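# Fit the insulating sheet over the tray's standoffs

## Task

Set the black insulating sheet flat inside the metal tray so that each of the four brass standoffs pokes up through a separate hole in the sheet.

## Robot and tools

ROBOT. There are two arms. left_arm carries a five-finger left hand, and right_arm carries a right hand. The left hand is the mirror image of the right. In scene coordinates the left_arm base sits near (-0.043, +0.443, 0) m and the right_arm base near (-0.013, -0.406, -0.001) m. A post stands on the floor behind them.

FRAMES. The scene frame has its origin at table-top height, halfway between the nominal bases. +x points out over the table, +z points up, and left_arm is on the +y side. Image left and right do not follow the arm names. Reported positions (metres), quaternions (wxyz) and velocities are in this frame. Pose offsets in a command are different: they are measured along the axes of that arm's own Hand target.

HAND POINT. Each arm is steered by a point 0.05 m in front of the palm. Its +z runs along the straight fingers, and +y points out of the palm. On the right hand, +x points across the palm away from the thumb; on the left hand, +x points toward the thumb. Straight fingertips reach 0.06-0.07 m past the point and sit 0.06 m behind it along -y. A wrist bracket on the little-finger side can strike things. With the fingers level, the wrist can hang below the point and meet the table first.

THE 28-NUMBER ROW. Every command row has 28 numbers in [-1, 1], and both arms are always included. The first 14 are for left_arm, the last 14 for right_arm. Each arm's block is laid out as follows:
- Six pose numbers: dx, dy, dz, rx, ry, rz. These are offsets, not poses. They start from the arm's Hand target as it stood when the action or move began, and they run along that target's own axes. 1.0 equals 0.6 m or 180 degrees. rx, ry, rz form a single rotation vector. All six at 0 requests nothing new.
- Six hand motor targets, in this order: little, ring, middle, index, thumb_bend, thumb_turn. These are absolute settings, not offsets. +1 is open or straight and -1 is curled. For thumb_turn, -1 puts the thumb in front of the palm, facing the fingers, and +1 puts it beside the palm.
- force_limit: maps linearly from about 0 N at -1 to 10 N at +1. The two thumb motors reach 15 N at +1.
- speed: rises linearly from near 0 at -1 to full at +0.48 and stays full above that. At full speed a whole finger stroke takes 0.49 s. For a soft grip, use -0.94 or lower.
No number means 'unchanged'. To leave a hand alone, resend the last eight hand numbers you actually sent it. If you have sent none yet, send its hand_measured values followed by its hand_force_limit and hand_speed.

TOOLS.
- execute_actions(actions, cameras): actions is a list of actions. Each action is a table of up to 15 rows, and each row lasts 1/30 s. A short table repeats its last row until step 15. Every row of an action counts from that action's starting Hand target, so sending the same offset again moves the arm further. Images come back when actions is [] or when cameras names them; ["all"] gives every camera.
- move(target, speed, blend, stop_force, zero, blocking, cameras): drives each hand point in a straight line. target is one row or a list of up to 15 rows. Every row in the list counts from the same starting Hand targets. speed is in m/s, from 0.002 to 3.6, default 0.25; turning is capped at twice that value in rad/s. blend is a corner radius in m, where 0 means stop at each target. stop_force is in N, from 3 to 120, and ends an arm's path when it feels that much push against its motion. zero defaults to true and re-zeroes the force before the move. blocking=false returns early but cannot be combined with stop_force. The whole move is limited to 10 s. Moves do not avoid obstacles. Hand numbers in a stop_force list must be the same in every row.
- wait(seconds 0-3600), stop(), zoom_image(camera, region [x0,y0,x1,y1] in pixels, at most 504 each way), show_instructions(), zero_wrist_force(arm "left_arm"/"right_arm"), finished_scene(scene 1).
Cameras: cam_head_left, cam_head_right, cam_high, cam_left_wrist, cam_right_wrist. Each is 672x504; the wrist cameras use fisheye lenses.

RESULTS. Each result reports end_effector_position, end_effector_quat_wxyz and velocities. It also gives Hand target, the last commanded pose after clipping, which is the base for the next offsets. The hand point often stops a little short of it; send the remaining gap as an offset. hand_measured, hand_stopped_by (moving, target, force, stalled, fault) and hand_load_n list six values each, in motor order. A grip that has been lost shows up as hand_load_n falling to near 0. Wrist force and Wrist torque are read along the end effector's axes. A move result adds a 'move:' line with one of done, off_target, moving, held or fault, plus any limits (paced, held).

CONTROL NOTES. Within each step, the commanded orientation is clipped to 32 degrees from the measured one. The arms are stiff, so a target set even slightly beyond a firm contact can trigger a fault. For contact, approach slowly with a small stop_force. To stop pushing on something, command a target back past where the hand is. Closing motors keep going until they reach their target or force_limit, and then they lock. To grip harder, raise force_limit and send a target that is more closed.

AVOID. Do not drop parts, even from a few millimetres. Do not release anything while it is moving, slam into things, or push hard. Nothing may fall off or be left off the table. Keep the arms from touching each other, and never close one hand on the other hand's fingers. Torque faults, force faults (about 150 N) and overheated motors all stop an arm for a while. Keep wrists away from their base's first-joint axis, and avoid holding heavy loads or keeping an arm stretched out for long periods.

Each tool is called after "Request:" as name(argument=value, ...), one argument or row to a line, values as JSON.

Reference images:

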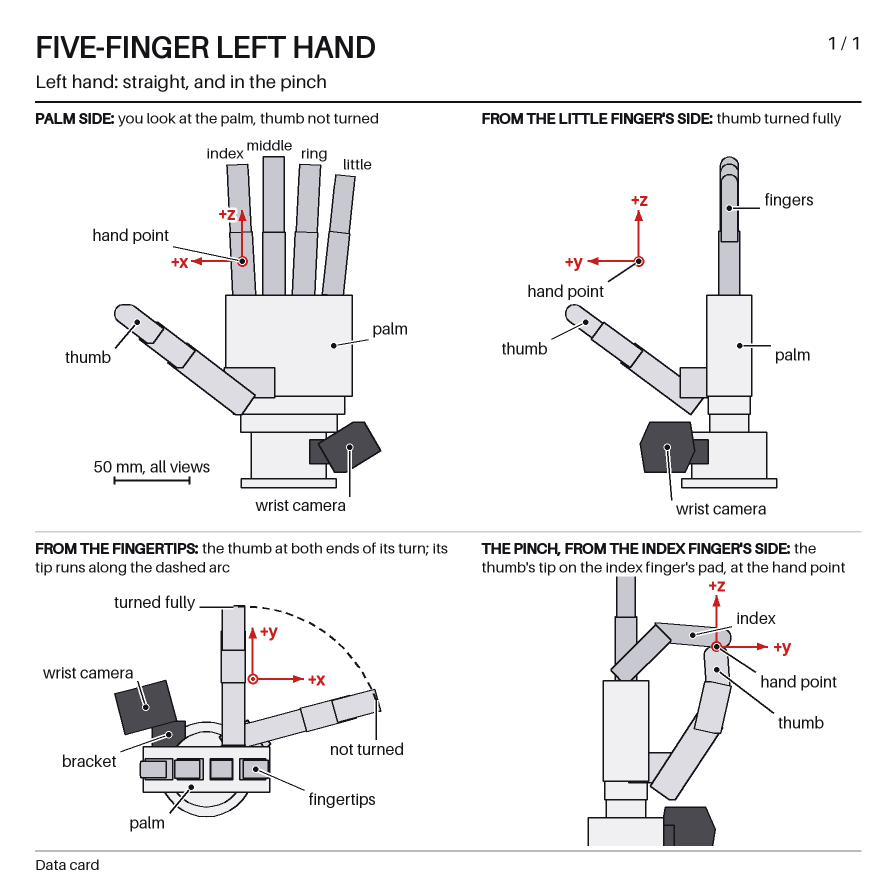

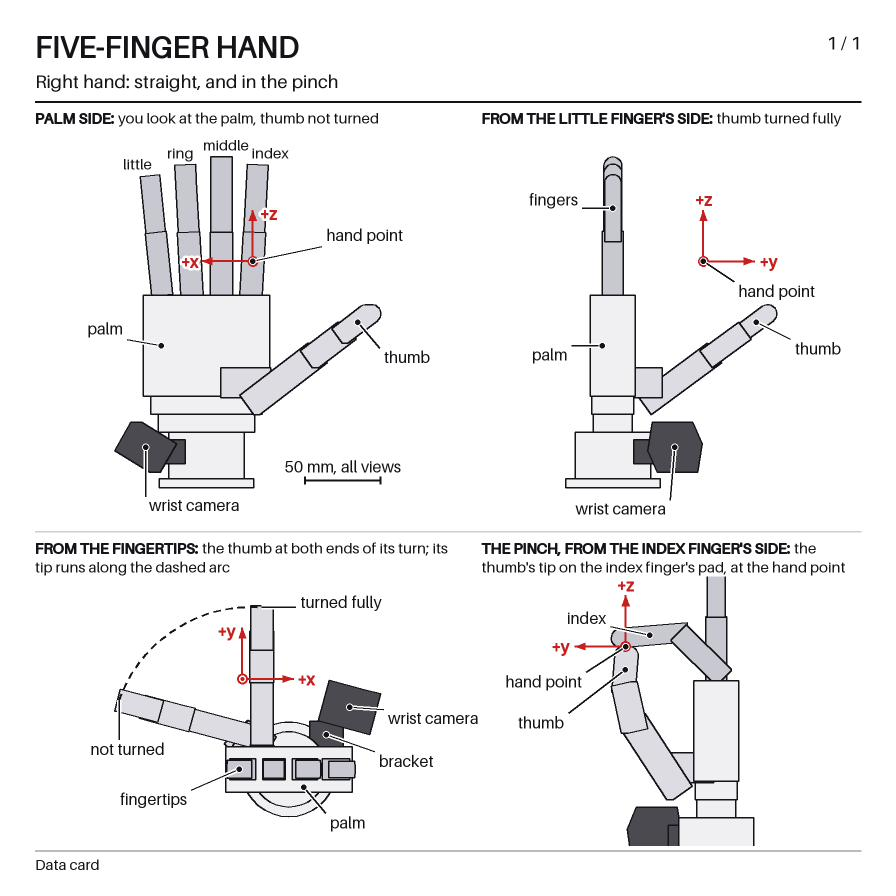

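## Session

Request:
execute_actions(
  actions=[],
)

Scene clock: 0.00 s.
left_arm: end_effector_position=(+0.8658, +0.2516, +0.2676) hand_measured=(+1.000, +1.000, +1.000, +1.000, +1.000, +1.000) hand_load_n=(+0.0, +0.0, +0.0, +0.0, +0.0, +0.0) hand_stopped_by=(target, target, target, target, target, target) hand_force_limit=0.00 hand_speed=-0.80 end_effector_quat_wxyz=(+0.428, +0.446, +0.648, +0.446) | right_arm: end_effector_position=(+0.4135, -0.4339, +0.1438) hand_measured=(+1.000, +1.000, +1.000, +1.000, +1.000, +1.000) hand_load_n=(+0.0, +0.0, +0.0, +0.0, +0.0, +0.0) hand_stopped_by=(target, target, target, target, target, target) hand_force_limit=0.00 hand_speed=-0.80 end_effector_quat_wxyz=(+0.021, +0.962, +0.269, -0.045)
Joint positions: left_arm=[2.928 -2.524 -0.716 2.981 -1.977 -0.267] | right_arm=[-0.186 -1.161 1.607 1.188 1.648 0.849]
Joint velocities: within noise
Joint torques (N m): no reading
Wrist force (N): no reading
Wrist torque (N m): no reading
Wrist force, peak (N): no reading
Hand target: left_arm +0.8658, +0.2516, +0.2676; +0.428, +0.446, +0.648, +0.446 | right_arm +0.4135, -0.4339, +0.1438; +0.021, +0.962, +0.269, -0.045

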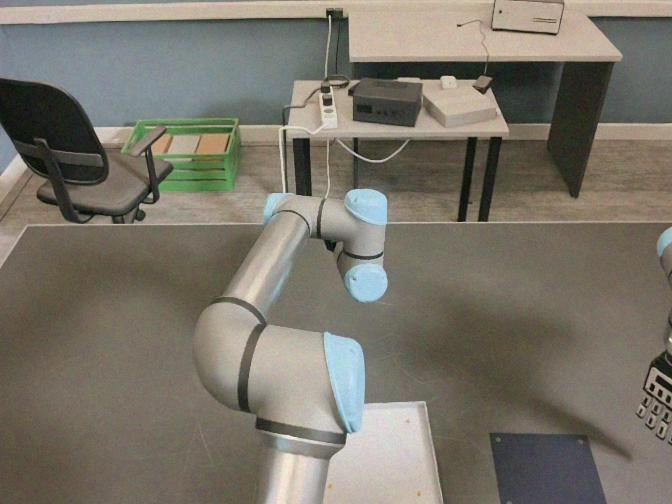

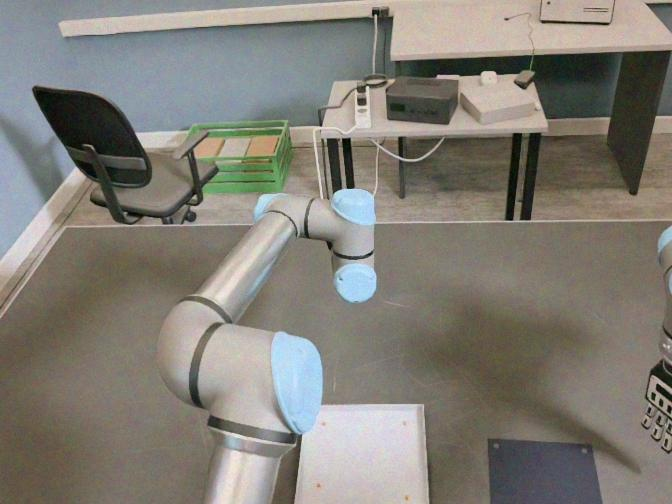

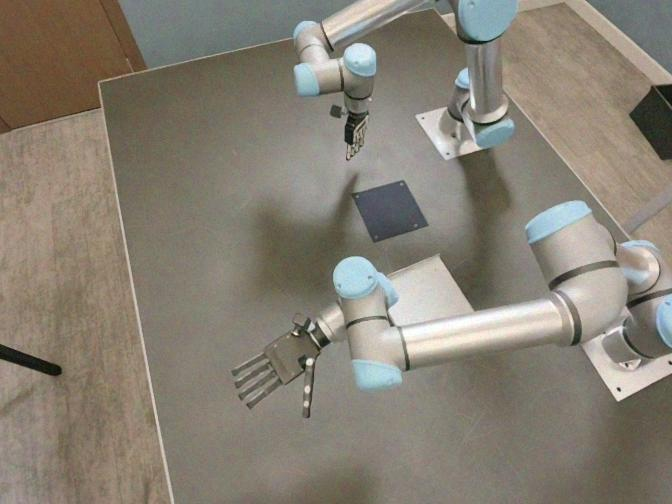

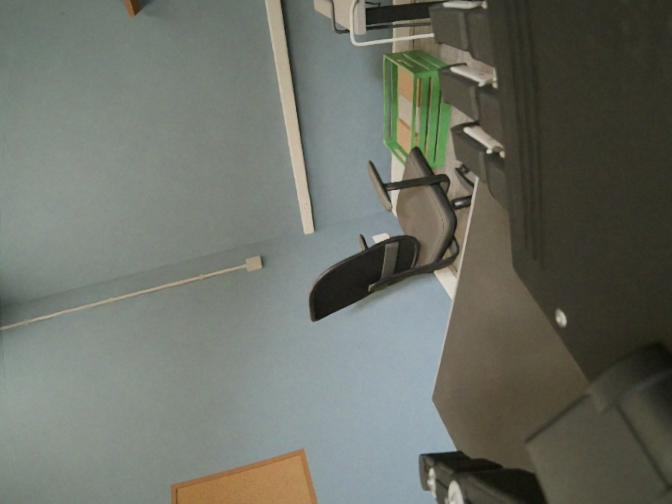

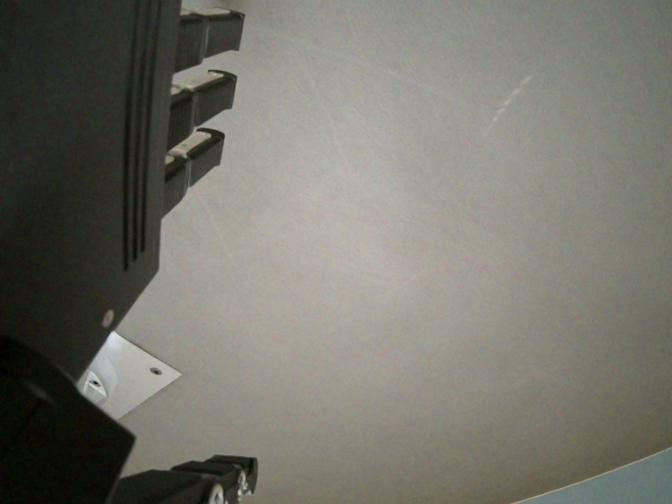

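Request:
zoom_image(
  camera="cam_high",
  region=[320, 160, 500, 350],
)

Request:
zoom_image(
  camera="cam_head_right",
  region=[280, 384, 640, 504],
)

Request:
zoom_image(
  camera="cam_head_left",
  region=[300, 384, 660, 504],
)

Scaled by 2.653.

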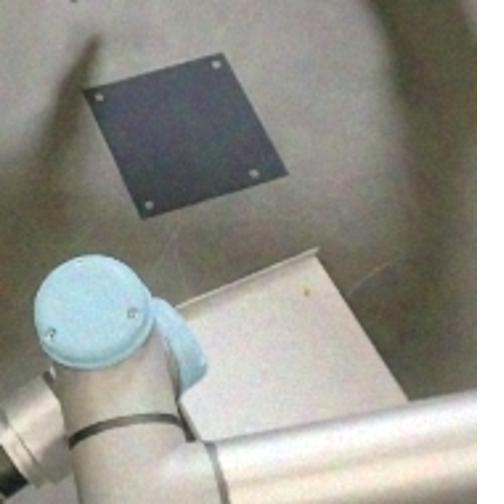

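Scaled by 1.400.

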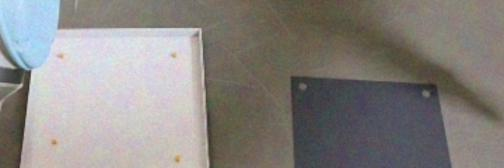

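Scaled by 1.400.

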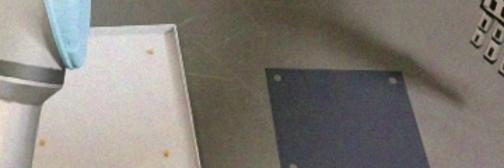

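Request:
move(
  target=[0.886, 0.21, -0.297, 0,0,0, 1,1,1,1,1,1,0,-0.8, 0,0,0,0,0,0, 1,1,1,1,1,1,0,-0.8],
  cameras=["all"],
)

Scene clock: 29.30 s.
left_arm: end_effector_position=(+0.5952, +0.7522, +0.3467) hand_measured=(+1.000, +1.000, +1.000, +1.000, +1.000, +1.000) hand_load_n=(+0.0, +0.0, +0.0, -0.5, +0.0, +0.0) hand_stopped_by=(target, target, target, target, target, target) hand_force_limit=0.00 hand_speed=-0.80 end_effector_quat_wxyz=(+0.428, +0.445, +0.648, +0.446) | right_arm: end_effector_position=(+0.4135, -0.4339, +0.1438) hand_measured=(+1.000, +1.000, +1.000, +1.000, +1.000, +1.000) hand_load_n=(+0.0, +0.0, +0.0, +0.0, -0.5, +0.0) hand_stopped_by=(target, target, target, target, target, target) hand_force_limit=0.00 hand_speed=-0.80 end_effector_quat_wxyz=(+0.021, +0.962, +0.269, -0.045)
Joint positions: left_arm=[3.948 -1.783 -1.696 3.193 -0.99 -0.003] | right_arm=[-0.186 -1.161 1.607 1.188 1.648 0.849]
Joint torques (N m): left_arm=[13.5 18.5 28.59 -1.08 1.62 1.46] | right_arm=[0.04 -31.88 -15.46 2.55 0.23 0.25]
Wrist force (N): left_arm=[-0.1 -0.6 -0.1] | right_arm=[-0.2 0.0 -0.1]
Wrist torque (N m): left_arm=[-0.09 0.06 -0.02] | right_arm=[0.01 0.03 -0.01]
Wrist force, peak (N): left_arm=[1.1 -0.2 -0.6] | right_arm=[-0.5 0.0 -0.3]
Hand target: left_arm +0.5952, +0.7523, +0.3467; +0.428, +0.446, +0.648, +0.446 | right_arm +0.4135, -0.4339, +0.1438; +0.021, +0.962, +0.269, -0.045
Off the commanded pose: left_arm 0.000 m, 0 deg | right_arm 0.000 m, 0 deg.
move: done

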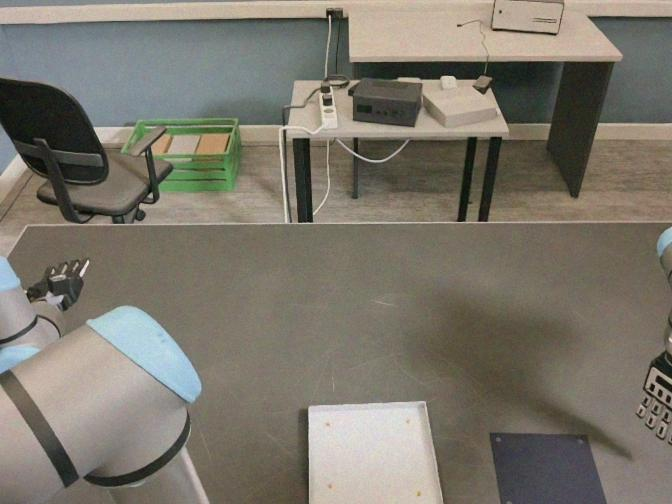

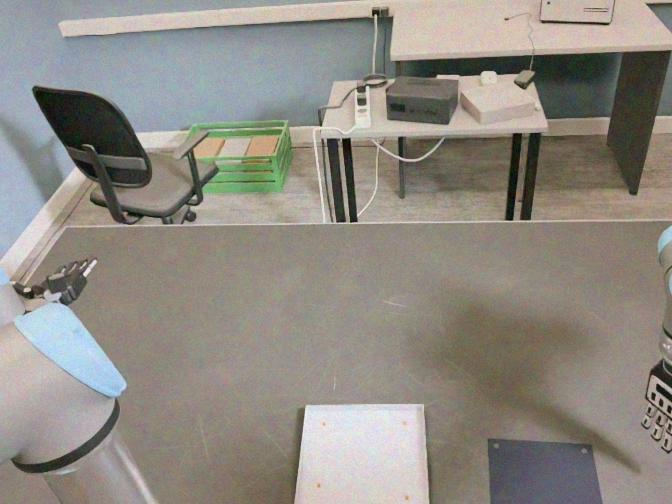

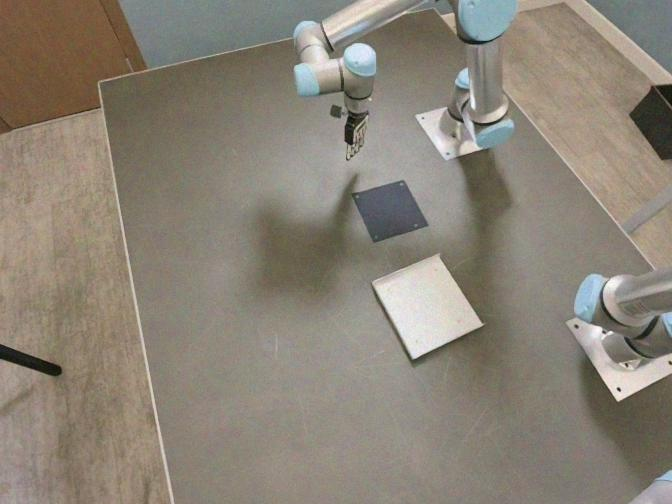

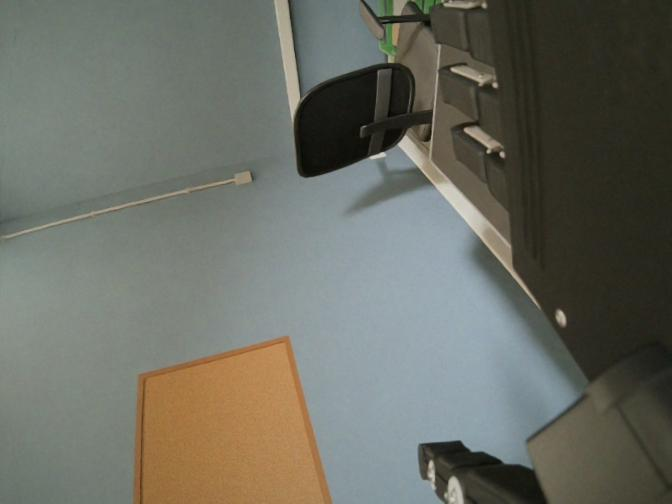

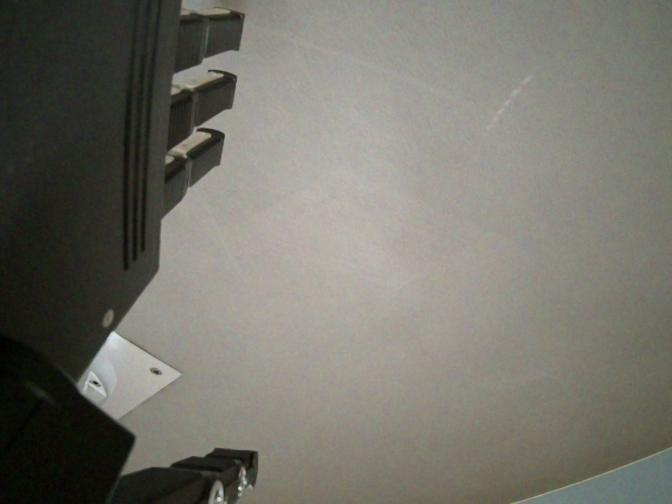

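Request:
zoom_image(
  camera="cam_high",
  region=[330, 160, 500, 290],
)

Request:
zoom_image(
  camera="cam_high",
  region=[360, 240, 500, 370],
)

Request:
zoom_image(
  camera="cam_head_right",
  region=[280, 394, 450, 504],
)

Request:
zoom_image(
  camera="cam_head_left",
  region=[290, 394, 460, 504],
)

Request:
zoom_image(
  camera="cam_head_right",
  region=[470, 424, 620, 504],
)

Scaled by 2.965.

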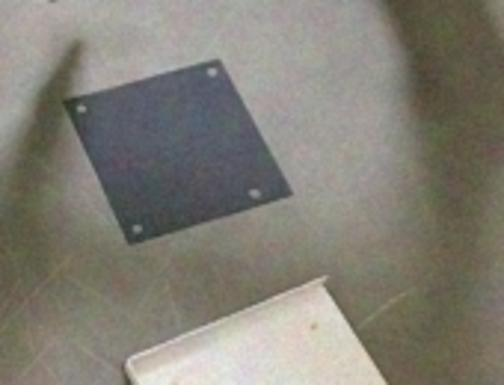

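Scaled by 3.600.

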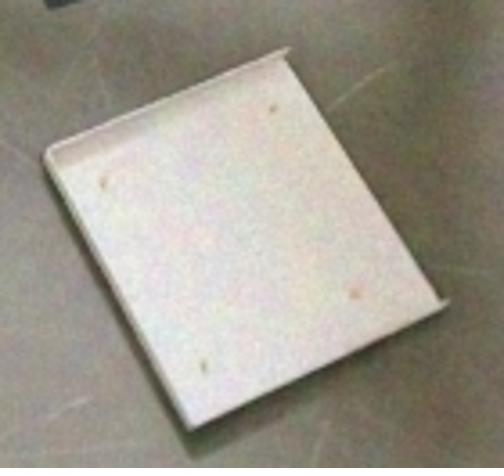

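Scaled by 2.965.

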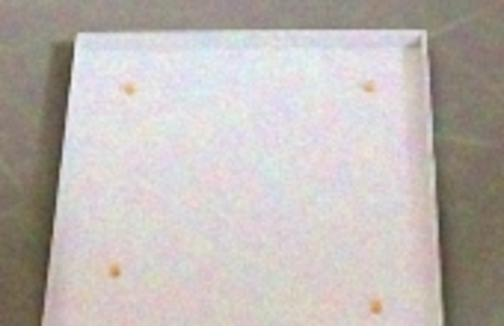

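Scaled by 2.965.

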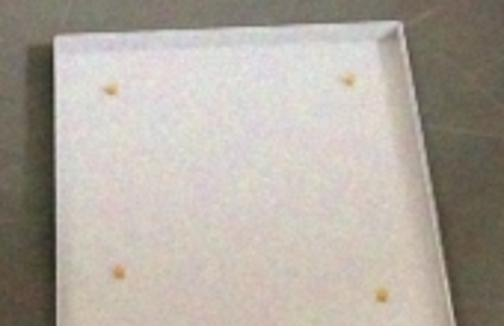

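Scaled by 3.360.

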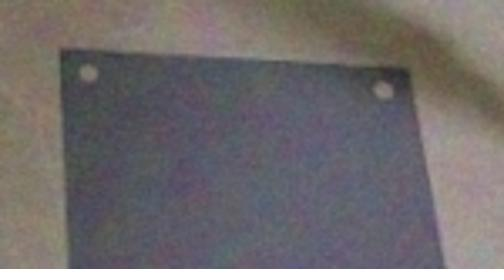

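Request:
move(
  target=[0,0,0,0,0,0, 1,1,1,1,1,1,0,-0.8, -0.0017,-0.4245,-0.4355,-0.0387,0.018,-0.8257, 1,1,1,1,1,1,0,-0.8],
  speed=0.3,
  cameras=["all"],
)

Scene clock: 96.90 s.
left_arm: end_effector_position=(+0.5952, +0.7523, +0.3467) hand_measured=(+1.000, +1.000, +1.000, +1.000, +1.000, +1.000) hand_load_n=(+0.0, +0.0, +0.0, +0.0, +0.0, +0.0) hand_stopped_by=(target, target, target, target, target, target) hand_force_limit=0.00 hand_speed=-0.80 end_effector_quat_wxyz=(+0.428, +0.446, +0.648, +0.446) | right_arm: end_effector_position=(+0.3001, -0.2000, +0.3998) hand_measured=(+1.000, +1.000, +1.000, +1.000, +1.000, +1.000) hand_load_n=(+0.0, +0.0, +0.0, +0.0, +0.0, +0.0) hand_stopped_by=(target, target, target, target, target, target) hand_force_limit=0.00 hand_speed=-0.80 end_effector_quat_wxyz=(+0.000, +0.000, +1.000, +0.000)
Joint positions: left_arm=[3.948 -1.783 -1.696 3.193 -0.99 -0.003] | right_arm=[0.038 -1.568 1.406 1.733 1.571 -1.526]
Joint torques (N m): left_arm=[12.67 20.66 26.92 -1.02 1.59 1.62] | right_arm=[6.06 -9.5 -28.54 4.5 -1.63 -2.09]
Wrist force (N): left_arm=[-0.1 -0.4 0.0] | right_arm=[-0.1 0.1 0.0]
Wrist torque (N m): left_arm=[-0.07 0.05 -0.01] | right_arm=[0.05 -0.02 0.04]
Wrist force, peak (N): left_arm=[0.1 -0.8 -0.3] | right_arm=[-0.7 0.4 -0.3]
Hand target: left_arm +0.5952, +0.7523, +0.3467; +0.428, +0.446, +0.648, +0.446 | right_arm +0.3000, -0.2000, +0.3998; +0.000, -0.001, +1.000, +0.000
Off the commanded pose: left_arm 0.000 m, 0 deg | right_arm 0.000 m, 0 deg.
move: done

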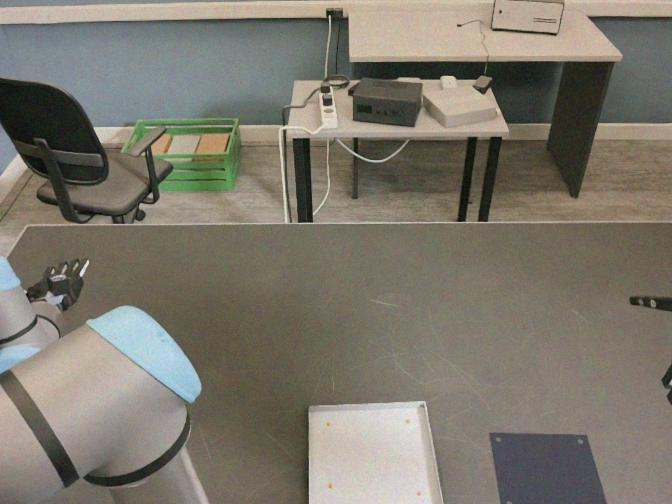

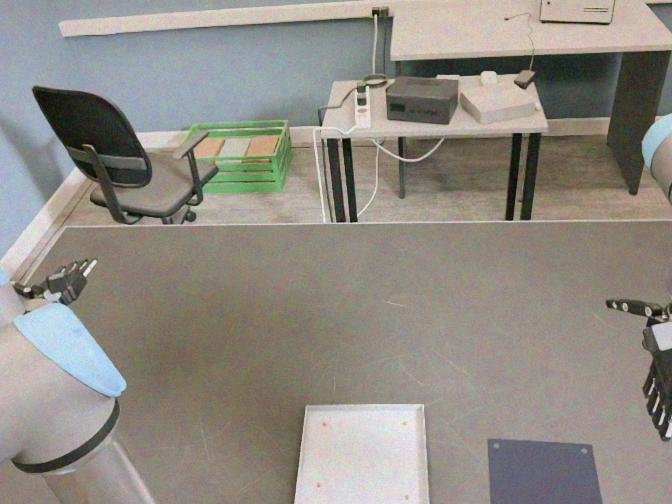

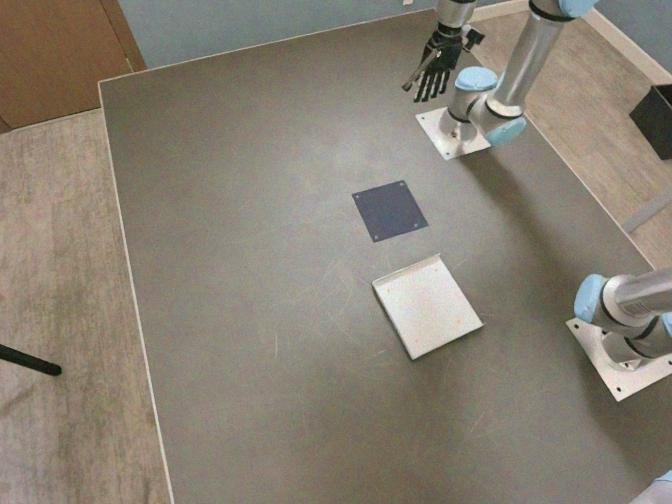

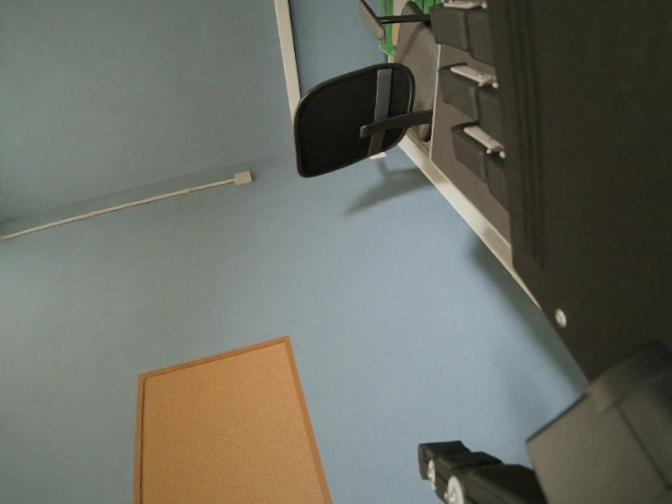

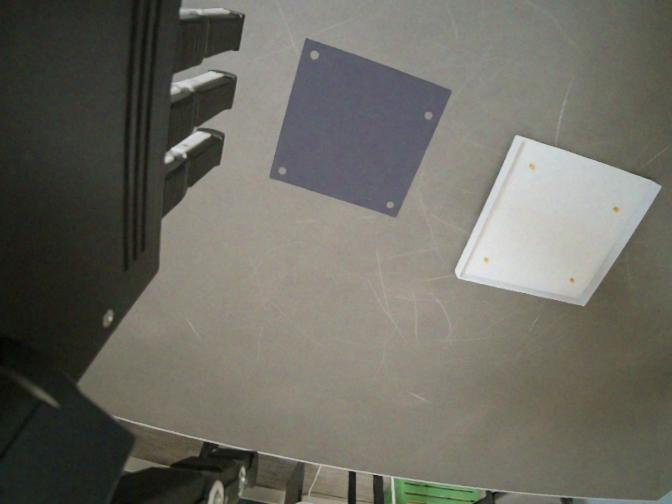

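Request:
zoom_image(
  camera="cam_right_wrist",
  region=[250, 20, 470, 240],
)

Request:
zoom_image(
  camera="cam_right_wrist",
  region=[450, 120, 672, 320],
)

Scaled by 2.291 from the camera's image (finer frame: 960x720).

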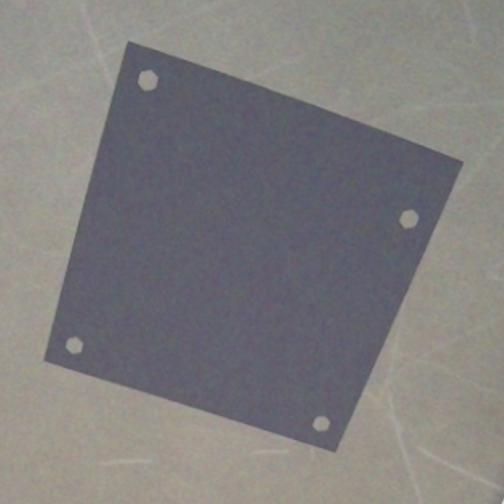

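Scaled by 2.270 from the camera's image (finer frame: 960x720).

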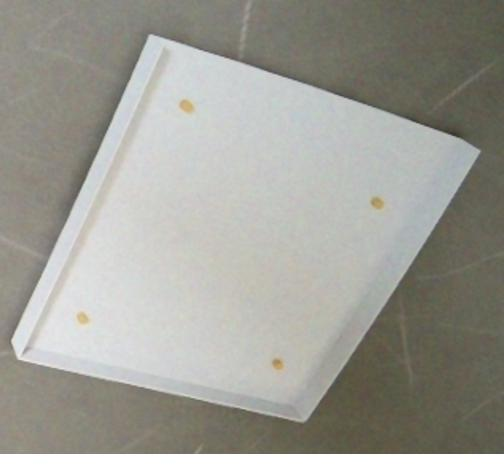

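Request:
move(
  target=[0,0,0,0,0,0, 1,1,1,1,1,1,0,-0.8, 0,0,0.1667,0,0,0, 1,1,1,1,1,1,0,-0.8],
  speed=0.3,
  cameras=["cam_right_wrist"],
)

Request:
zoom_image(
  camera="cam_right_wrist",
  region=[250, 0, 500, 250],
)

Request:
zoom_image(
  camera="cam_right_wrist",
  region=[472, 80, 672, 280],
)

Scene clock: 112.13 s.
left_arm: end_effector_position=(+0.5952, +0.7523, +0.3467) hand_measured=(+1.000, +1.000, +1.000, +1.000, +1.000, +1.000) hand_load_n=(+0.0, +0.0, +0.0, +0.0, +0.0, +0.0) hand_stopped_by=(target, target, target, target, target, target) hand_force_limit=0.00 hand_speed=-0.80 end_effector_quat_wxyz=(+0.428, +0.446, +0.648, +0.446) | right_arm: end_effector_position=(+0.3000, -0.2000, +0.2999) hand_measured=(+1.000, +1.000, +1.000, +1.000, +1.000, +1.000) hand_load_n=(+0.0, +0.0, +0.0, +0.0, +0.0, +0.0) hand_stopped_by=(target, target, target, target, target, target) hand_force_limit=0.00 hand_speed=-0.80 end_effector_quat_wxyz=(+0.000, -0.001, +1.000, +0.000)
Joint positions: left_arm=[3.948 -1.783 -1.696 3.193 -0.99 -0.003] | right_arm=[0.038 -1.575 1.67 1.477 1.571 -1.527]
Joint torques (N m): left_arm=[10.93 19.45 27.19 -1.31 1.55 1.57] | right_arm=[-6.01 -8.85 -7.48 0.23 -1.25 -2.24]
Wrist force (N): left_arm=[0.1 -0.5 0.1] | right_arm=[-0.1 0.2 0.0]
Wrist torque (N m): left_arm=[-0.09 0.02 0.00] | right_arm=[0.05 -0.03 0.08]
Wrist force, peak (N): left_arm=[-0.1 -0.7 -0.3] | right_arm=[-0.1 0.3 -1.3]
Hand target: left_arm +0.5952, +0.7523, +0.3467; +0.428, +0.446, +0.648, +0.446 | right_arm +0.3000, -0.2000, +0.2998; +0.000, -0.001, +1.000, +0.000
Off the commanded pose: left_arm 0.000 m, 0 deg | right_arm 0.000 m, 0 deg.
move: done

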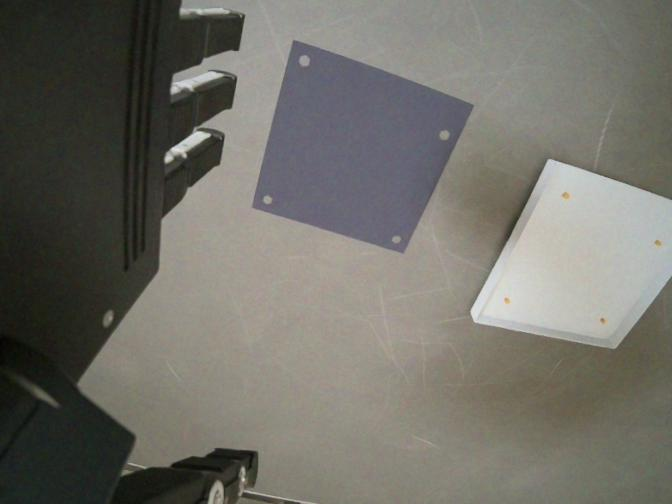

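Scaled by 2.016 from the camera's image (finer frame: 960x720).

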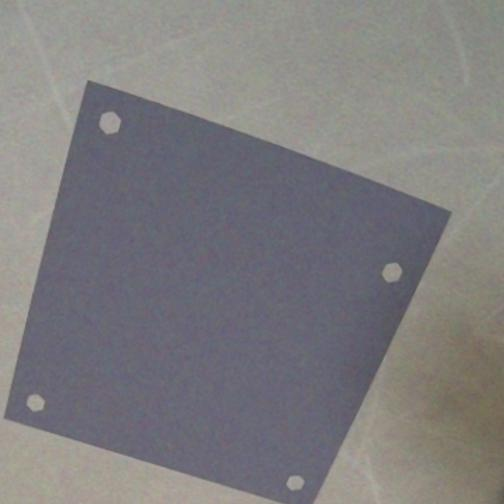

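Scaled by 2.520 from the camera's image (finer frame: 960x720).

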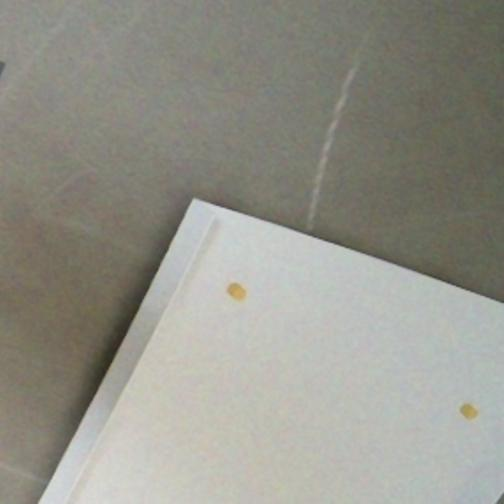

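Request:
move(
  target=[0,0,0,0,0,0, 1,1,1,1,1,1,0,-0.8, 0,0.1667,0,0,0,0, 1,1,1,1,1,1,0,-0.8],
  speed=0.3,
  cameras=["cam_right_wrist", "cam_high"],
)

Request:
zoom_image(
  camera="cam_right_wrist",
  region=[170, 20, 420, 270],
)

Request:
zoom_image(
  camera="cam_right_wrist",
  region=[400, 100, 672, 372],
)

Scene clock: 133.50 s.
left_arm: end_effector_position=(+0.5952, +0.7523, +0.3467) hand_measured=(+1.000, +1.000, +1.000, +1.000, +1.000, +1.000) hand_load_n=(-0.5, +0.0, +0.0, +0.0, +0.0, +0.0) hand_stopped_by=(target, target, target, target, target, target) hand_force_limit=0.00 hand_speed=-0.80 end_effector_quat_wxyz=(+0.428, +0.446, +0.648, +0.446) | right_arm: end_effector_position=(+0.2998, -0.1001, +0.2998) hand_measured=(+1.000, +1.000, +1.000, +1.000, +1.000, +1.000) hand_load_n=(+0.0, +0.0, +0.0, +0.0, +0.0, +0.0) hand_stopped_by=(target, target, target, target, target, target) hand_force_limit=0.00 hand_speed=-0.80 end_effector_quat_wxyz=(+0.000, -0.001, +1.000, +0.000)
Joint positions: left_arm=[3.948 -1.783 -1.696 3.193 -0.99 -0.003] | right_arm=[0.346 -1.432 1.516 1.487 1.571 -1.219]
Joint torques (N m): left_arm=[11.62 18.98 27.21 -1.1 1.53 1.6] | right_arm=[6.69 -15.76 -30.15 4.51 1.52 2.84]
Wrist force (N): left_arm=[0.0 -0.4 -0.1] | right_arm=[-0.2 0.2 -0.2]
Wrist torque (N m): left_arm=[-0.06 0.03 -0.01] | right_arm=[0.06 -0.04 -0.13]
Wrist force, peak (N): left_arm=[0.0 -0.7 -0.2] | right_arm=[0.2 1.3 -0.1]
Hand target: left_arm +0.5952, +0.7523, +0.3467; +0.428, +0.446, +0.648, +0.446 | right_arm +0.2999, -0.1000, +0.2998; +0.000, -0.001, +1.000, +0.000
Off the commanded pose: left_arm 0.000 m, 0 deg | right_arm 0.000 m, 0 deg.
move: done
Images, in order (width x height): cam_high 672x504, cam_right_wrist 672x504.

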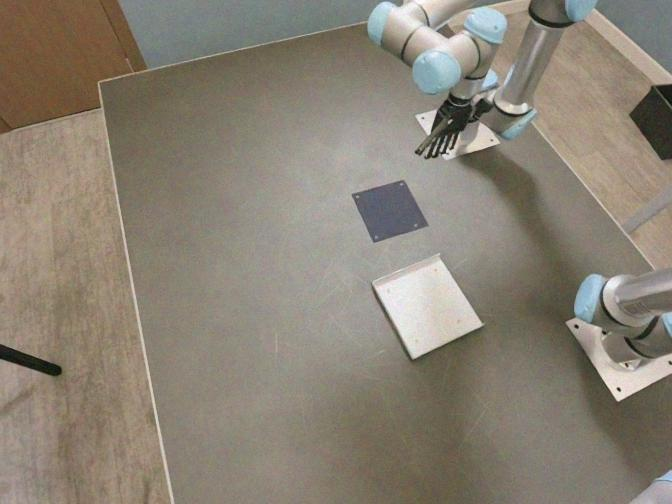

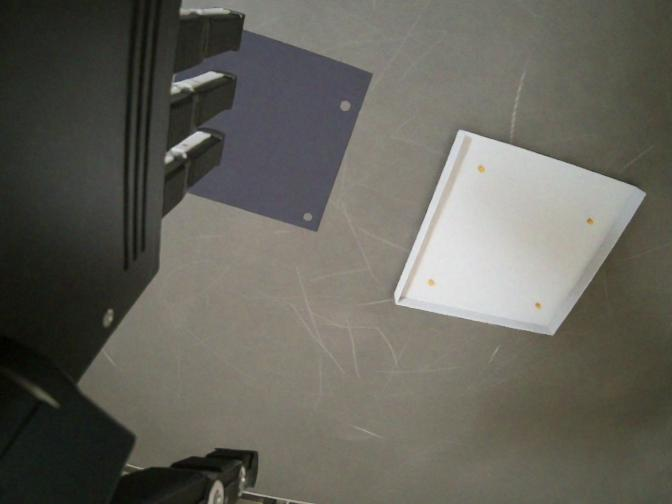

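Scaled by 2.016 from the camera's image (finer frame: 960x720).

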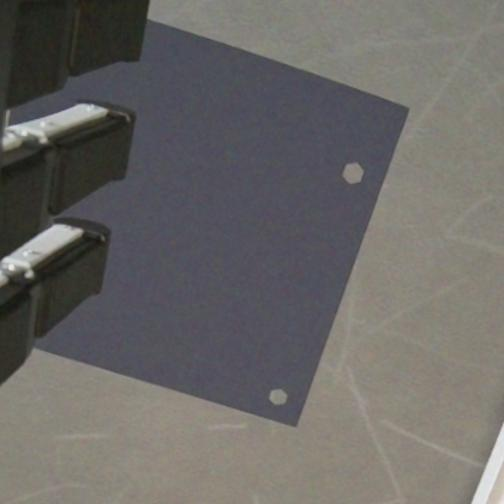

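Scaled by 1.853 from the camera's image (finer frame: 960x720).

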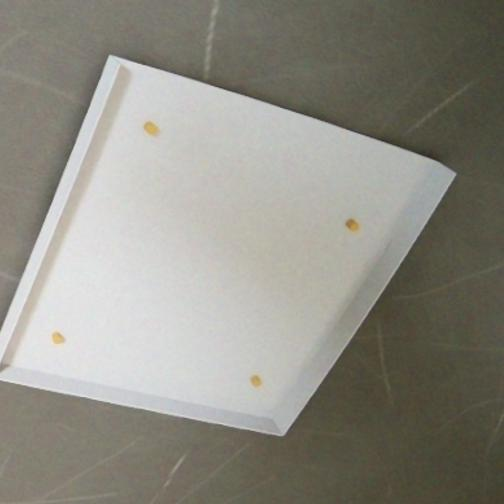

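Request:
move(
  target=[
    [0,0,0,0,0,0, 1,1,1,1,1,1,0,-0.8, -0.0833,-0.5,0,0,0,0, 1,1,1,1,1,1,0,-0.8],
    [0,0,0,0,0,0, 1,1,1,1,1,1,0,-0.8, -0.0833,-0.5,0.3333,0,0,0, 1,1,1,1,1,1,0,-0.8],
  ],
  speed=0.3,
  blend=[0.04, 0],
  cameras=["all"],
)

Request:
zoom_image(
  camera="cam_right_wrist",
  region=[252, 0, 504, 252],
)

Scene clock: 189.83 s.
left_arm: end_effector_position=(+0.5952, +0.7523, +0.3467) hand_measured=(+1.000, +1.000, +1.000, +1.000, +1.000, +1.000) hand_load_n=(+0.0, +0.0, +0.0, +0.0, +0.0, +0.0) hand_stopped_by=(target, target, target, target, target, target) hand_force_limit=0.00 hand_speed=-0.80 end_effector_quat_wxyz=(+0.428, +0.446, +0.648, +0.446) | right_arm: end_effector_position=(+0.3501, -0.3999, +0.1000) hand_measured=(+1.000, +1.000, +1.000, +1.000, +1.000, +1.000) hand_load_n=(+0.0, +0.0, +0.0, +0.0, +0.0, +0.0) hand_stopped_by=(target, target, target, target, target, target) hand_force_limit=0.00 hand_speed=-0.80 end_effector_quat_wxyz=(+0.000, -0.001, +1.000, +0.000)
Joint positions: left_arm=[3.948 -1.783 -1.696 3.193 -0.99 -0.003] | right_arm=[-0.574 -1.359 1.977 0.953 1.571 -2.139]
Joint torques (N m): left_arm=[11.36 19.33 27.3 -1.01 1.33 1.48] | right_arm=[6.81 -16.94 -2.52 0.12 -1.62 2.3]
Wrist force (N): left_arm=[-0.2 -0.3 -0.1] | right_arm=[-0.5 0.3 -0.2]
Wrist torque (N m): left_arm=[-0.05 0.06 -0.03] | right_arm=[0.07 0.03 0.06]
Wrist force, peak (N): left_arm=[-0.3 -0.8 -0.2] | right_arm=[-0.2 -1.3 -1.3]
Hand target: left_arm +0.5952, +0.7523, +0.3467; +0.428, +0.446, +0.648, +0.446 | right_arm +0.3501, -0.3999, +0.0998; +0.000, -0.001, +1.000, +0.000
Off the commanded pose: left_arm 0.000 m, 0 deg | right_arm 0.000 m, 0 deg.
move: done

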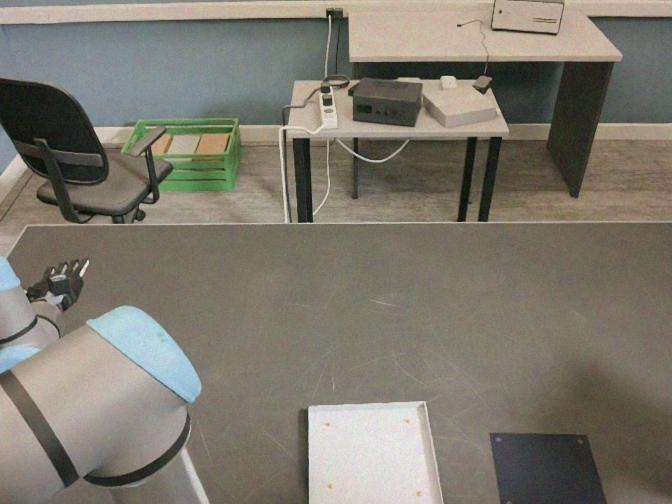

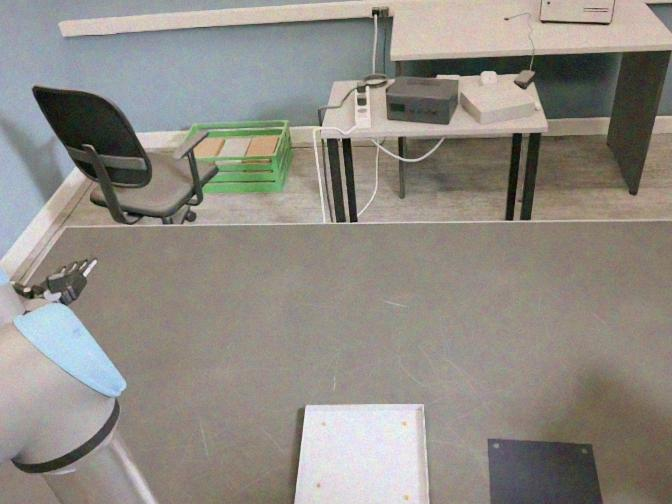

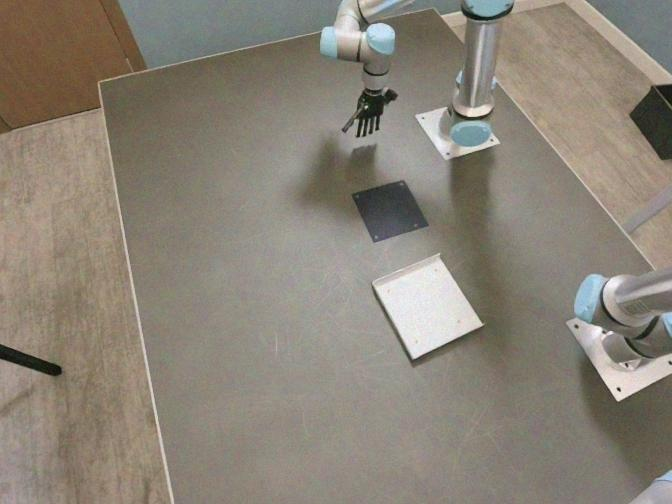

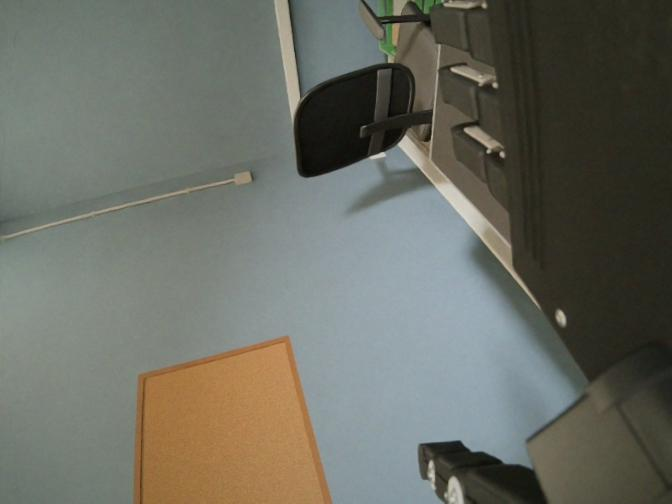

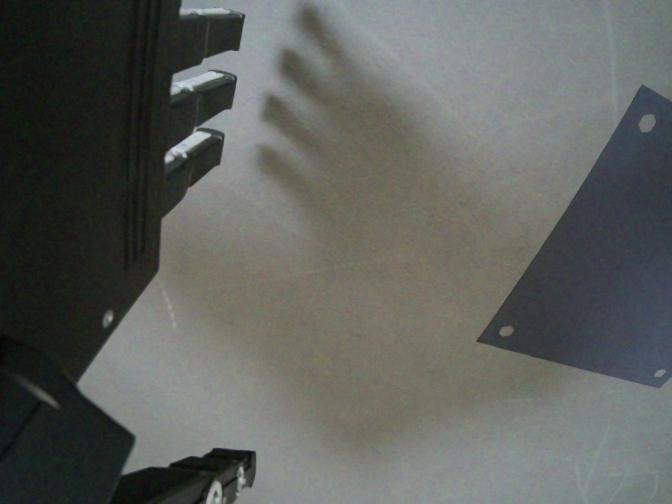

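Scaled by 2.000 from the camera's image (finer frame: 960x720).

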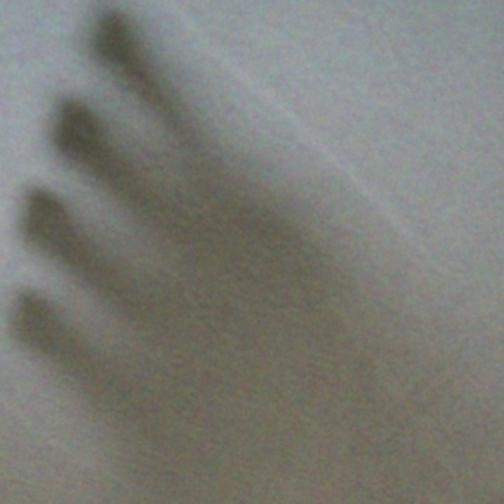

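Request:
zoom_image(
  camera="cam_right_wrist",
  region=[460, 60, 672, 400],
)

Request:
zoom_image(
  camera="cam_right_wrist",
  region=[460, 280, 580, 400],
)

Scaled by 1.482 from the camera's image (finer frame: 960x720).

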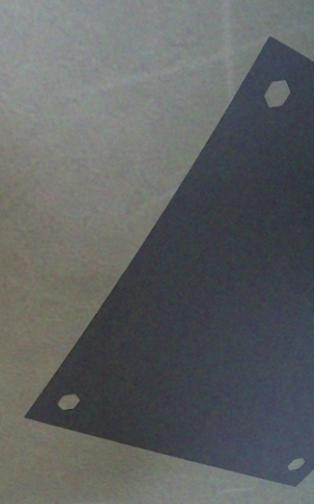

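Scaled by 4.200 from the camera's image (finer frame: 960x720).

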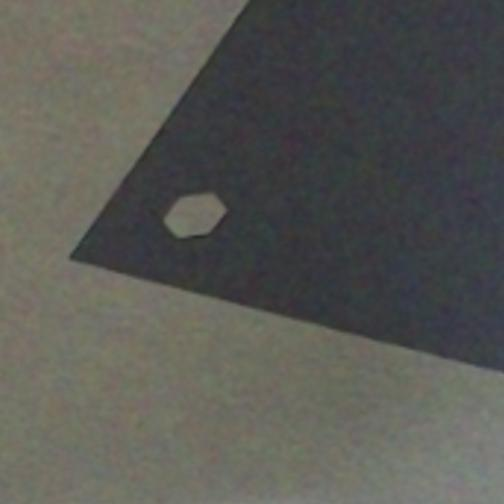

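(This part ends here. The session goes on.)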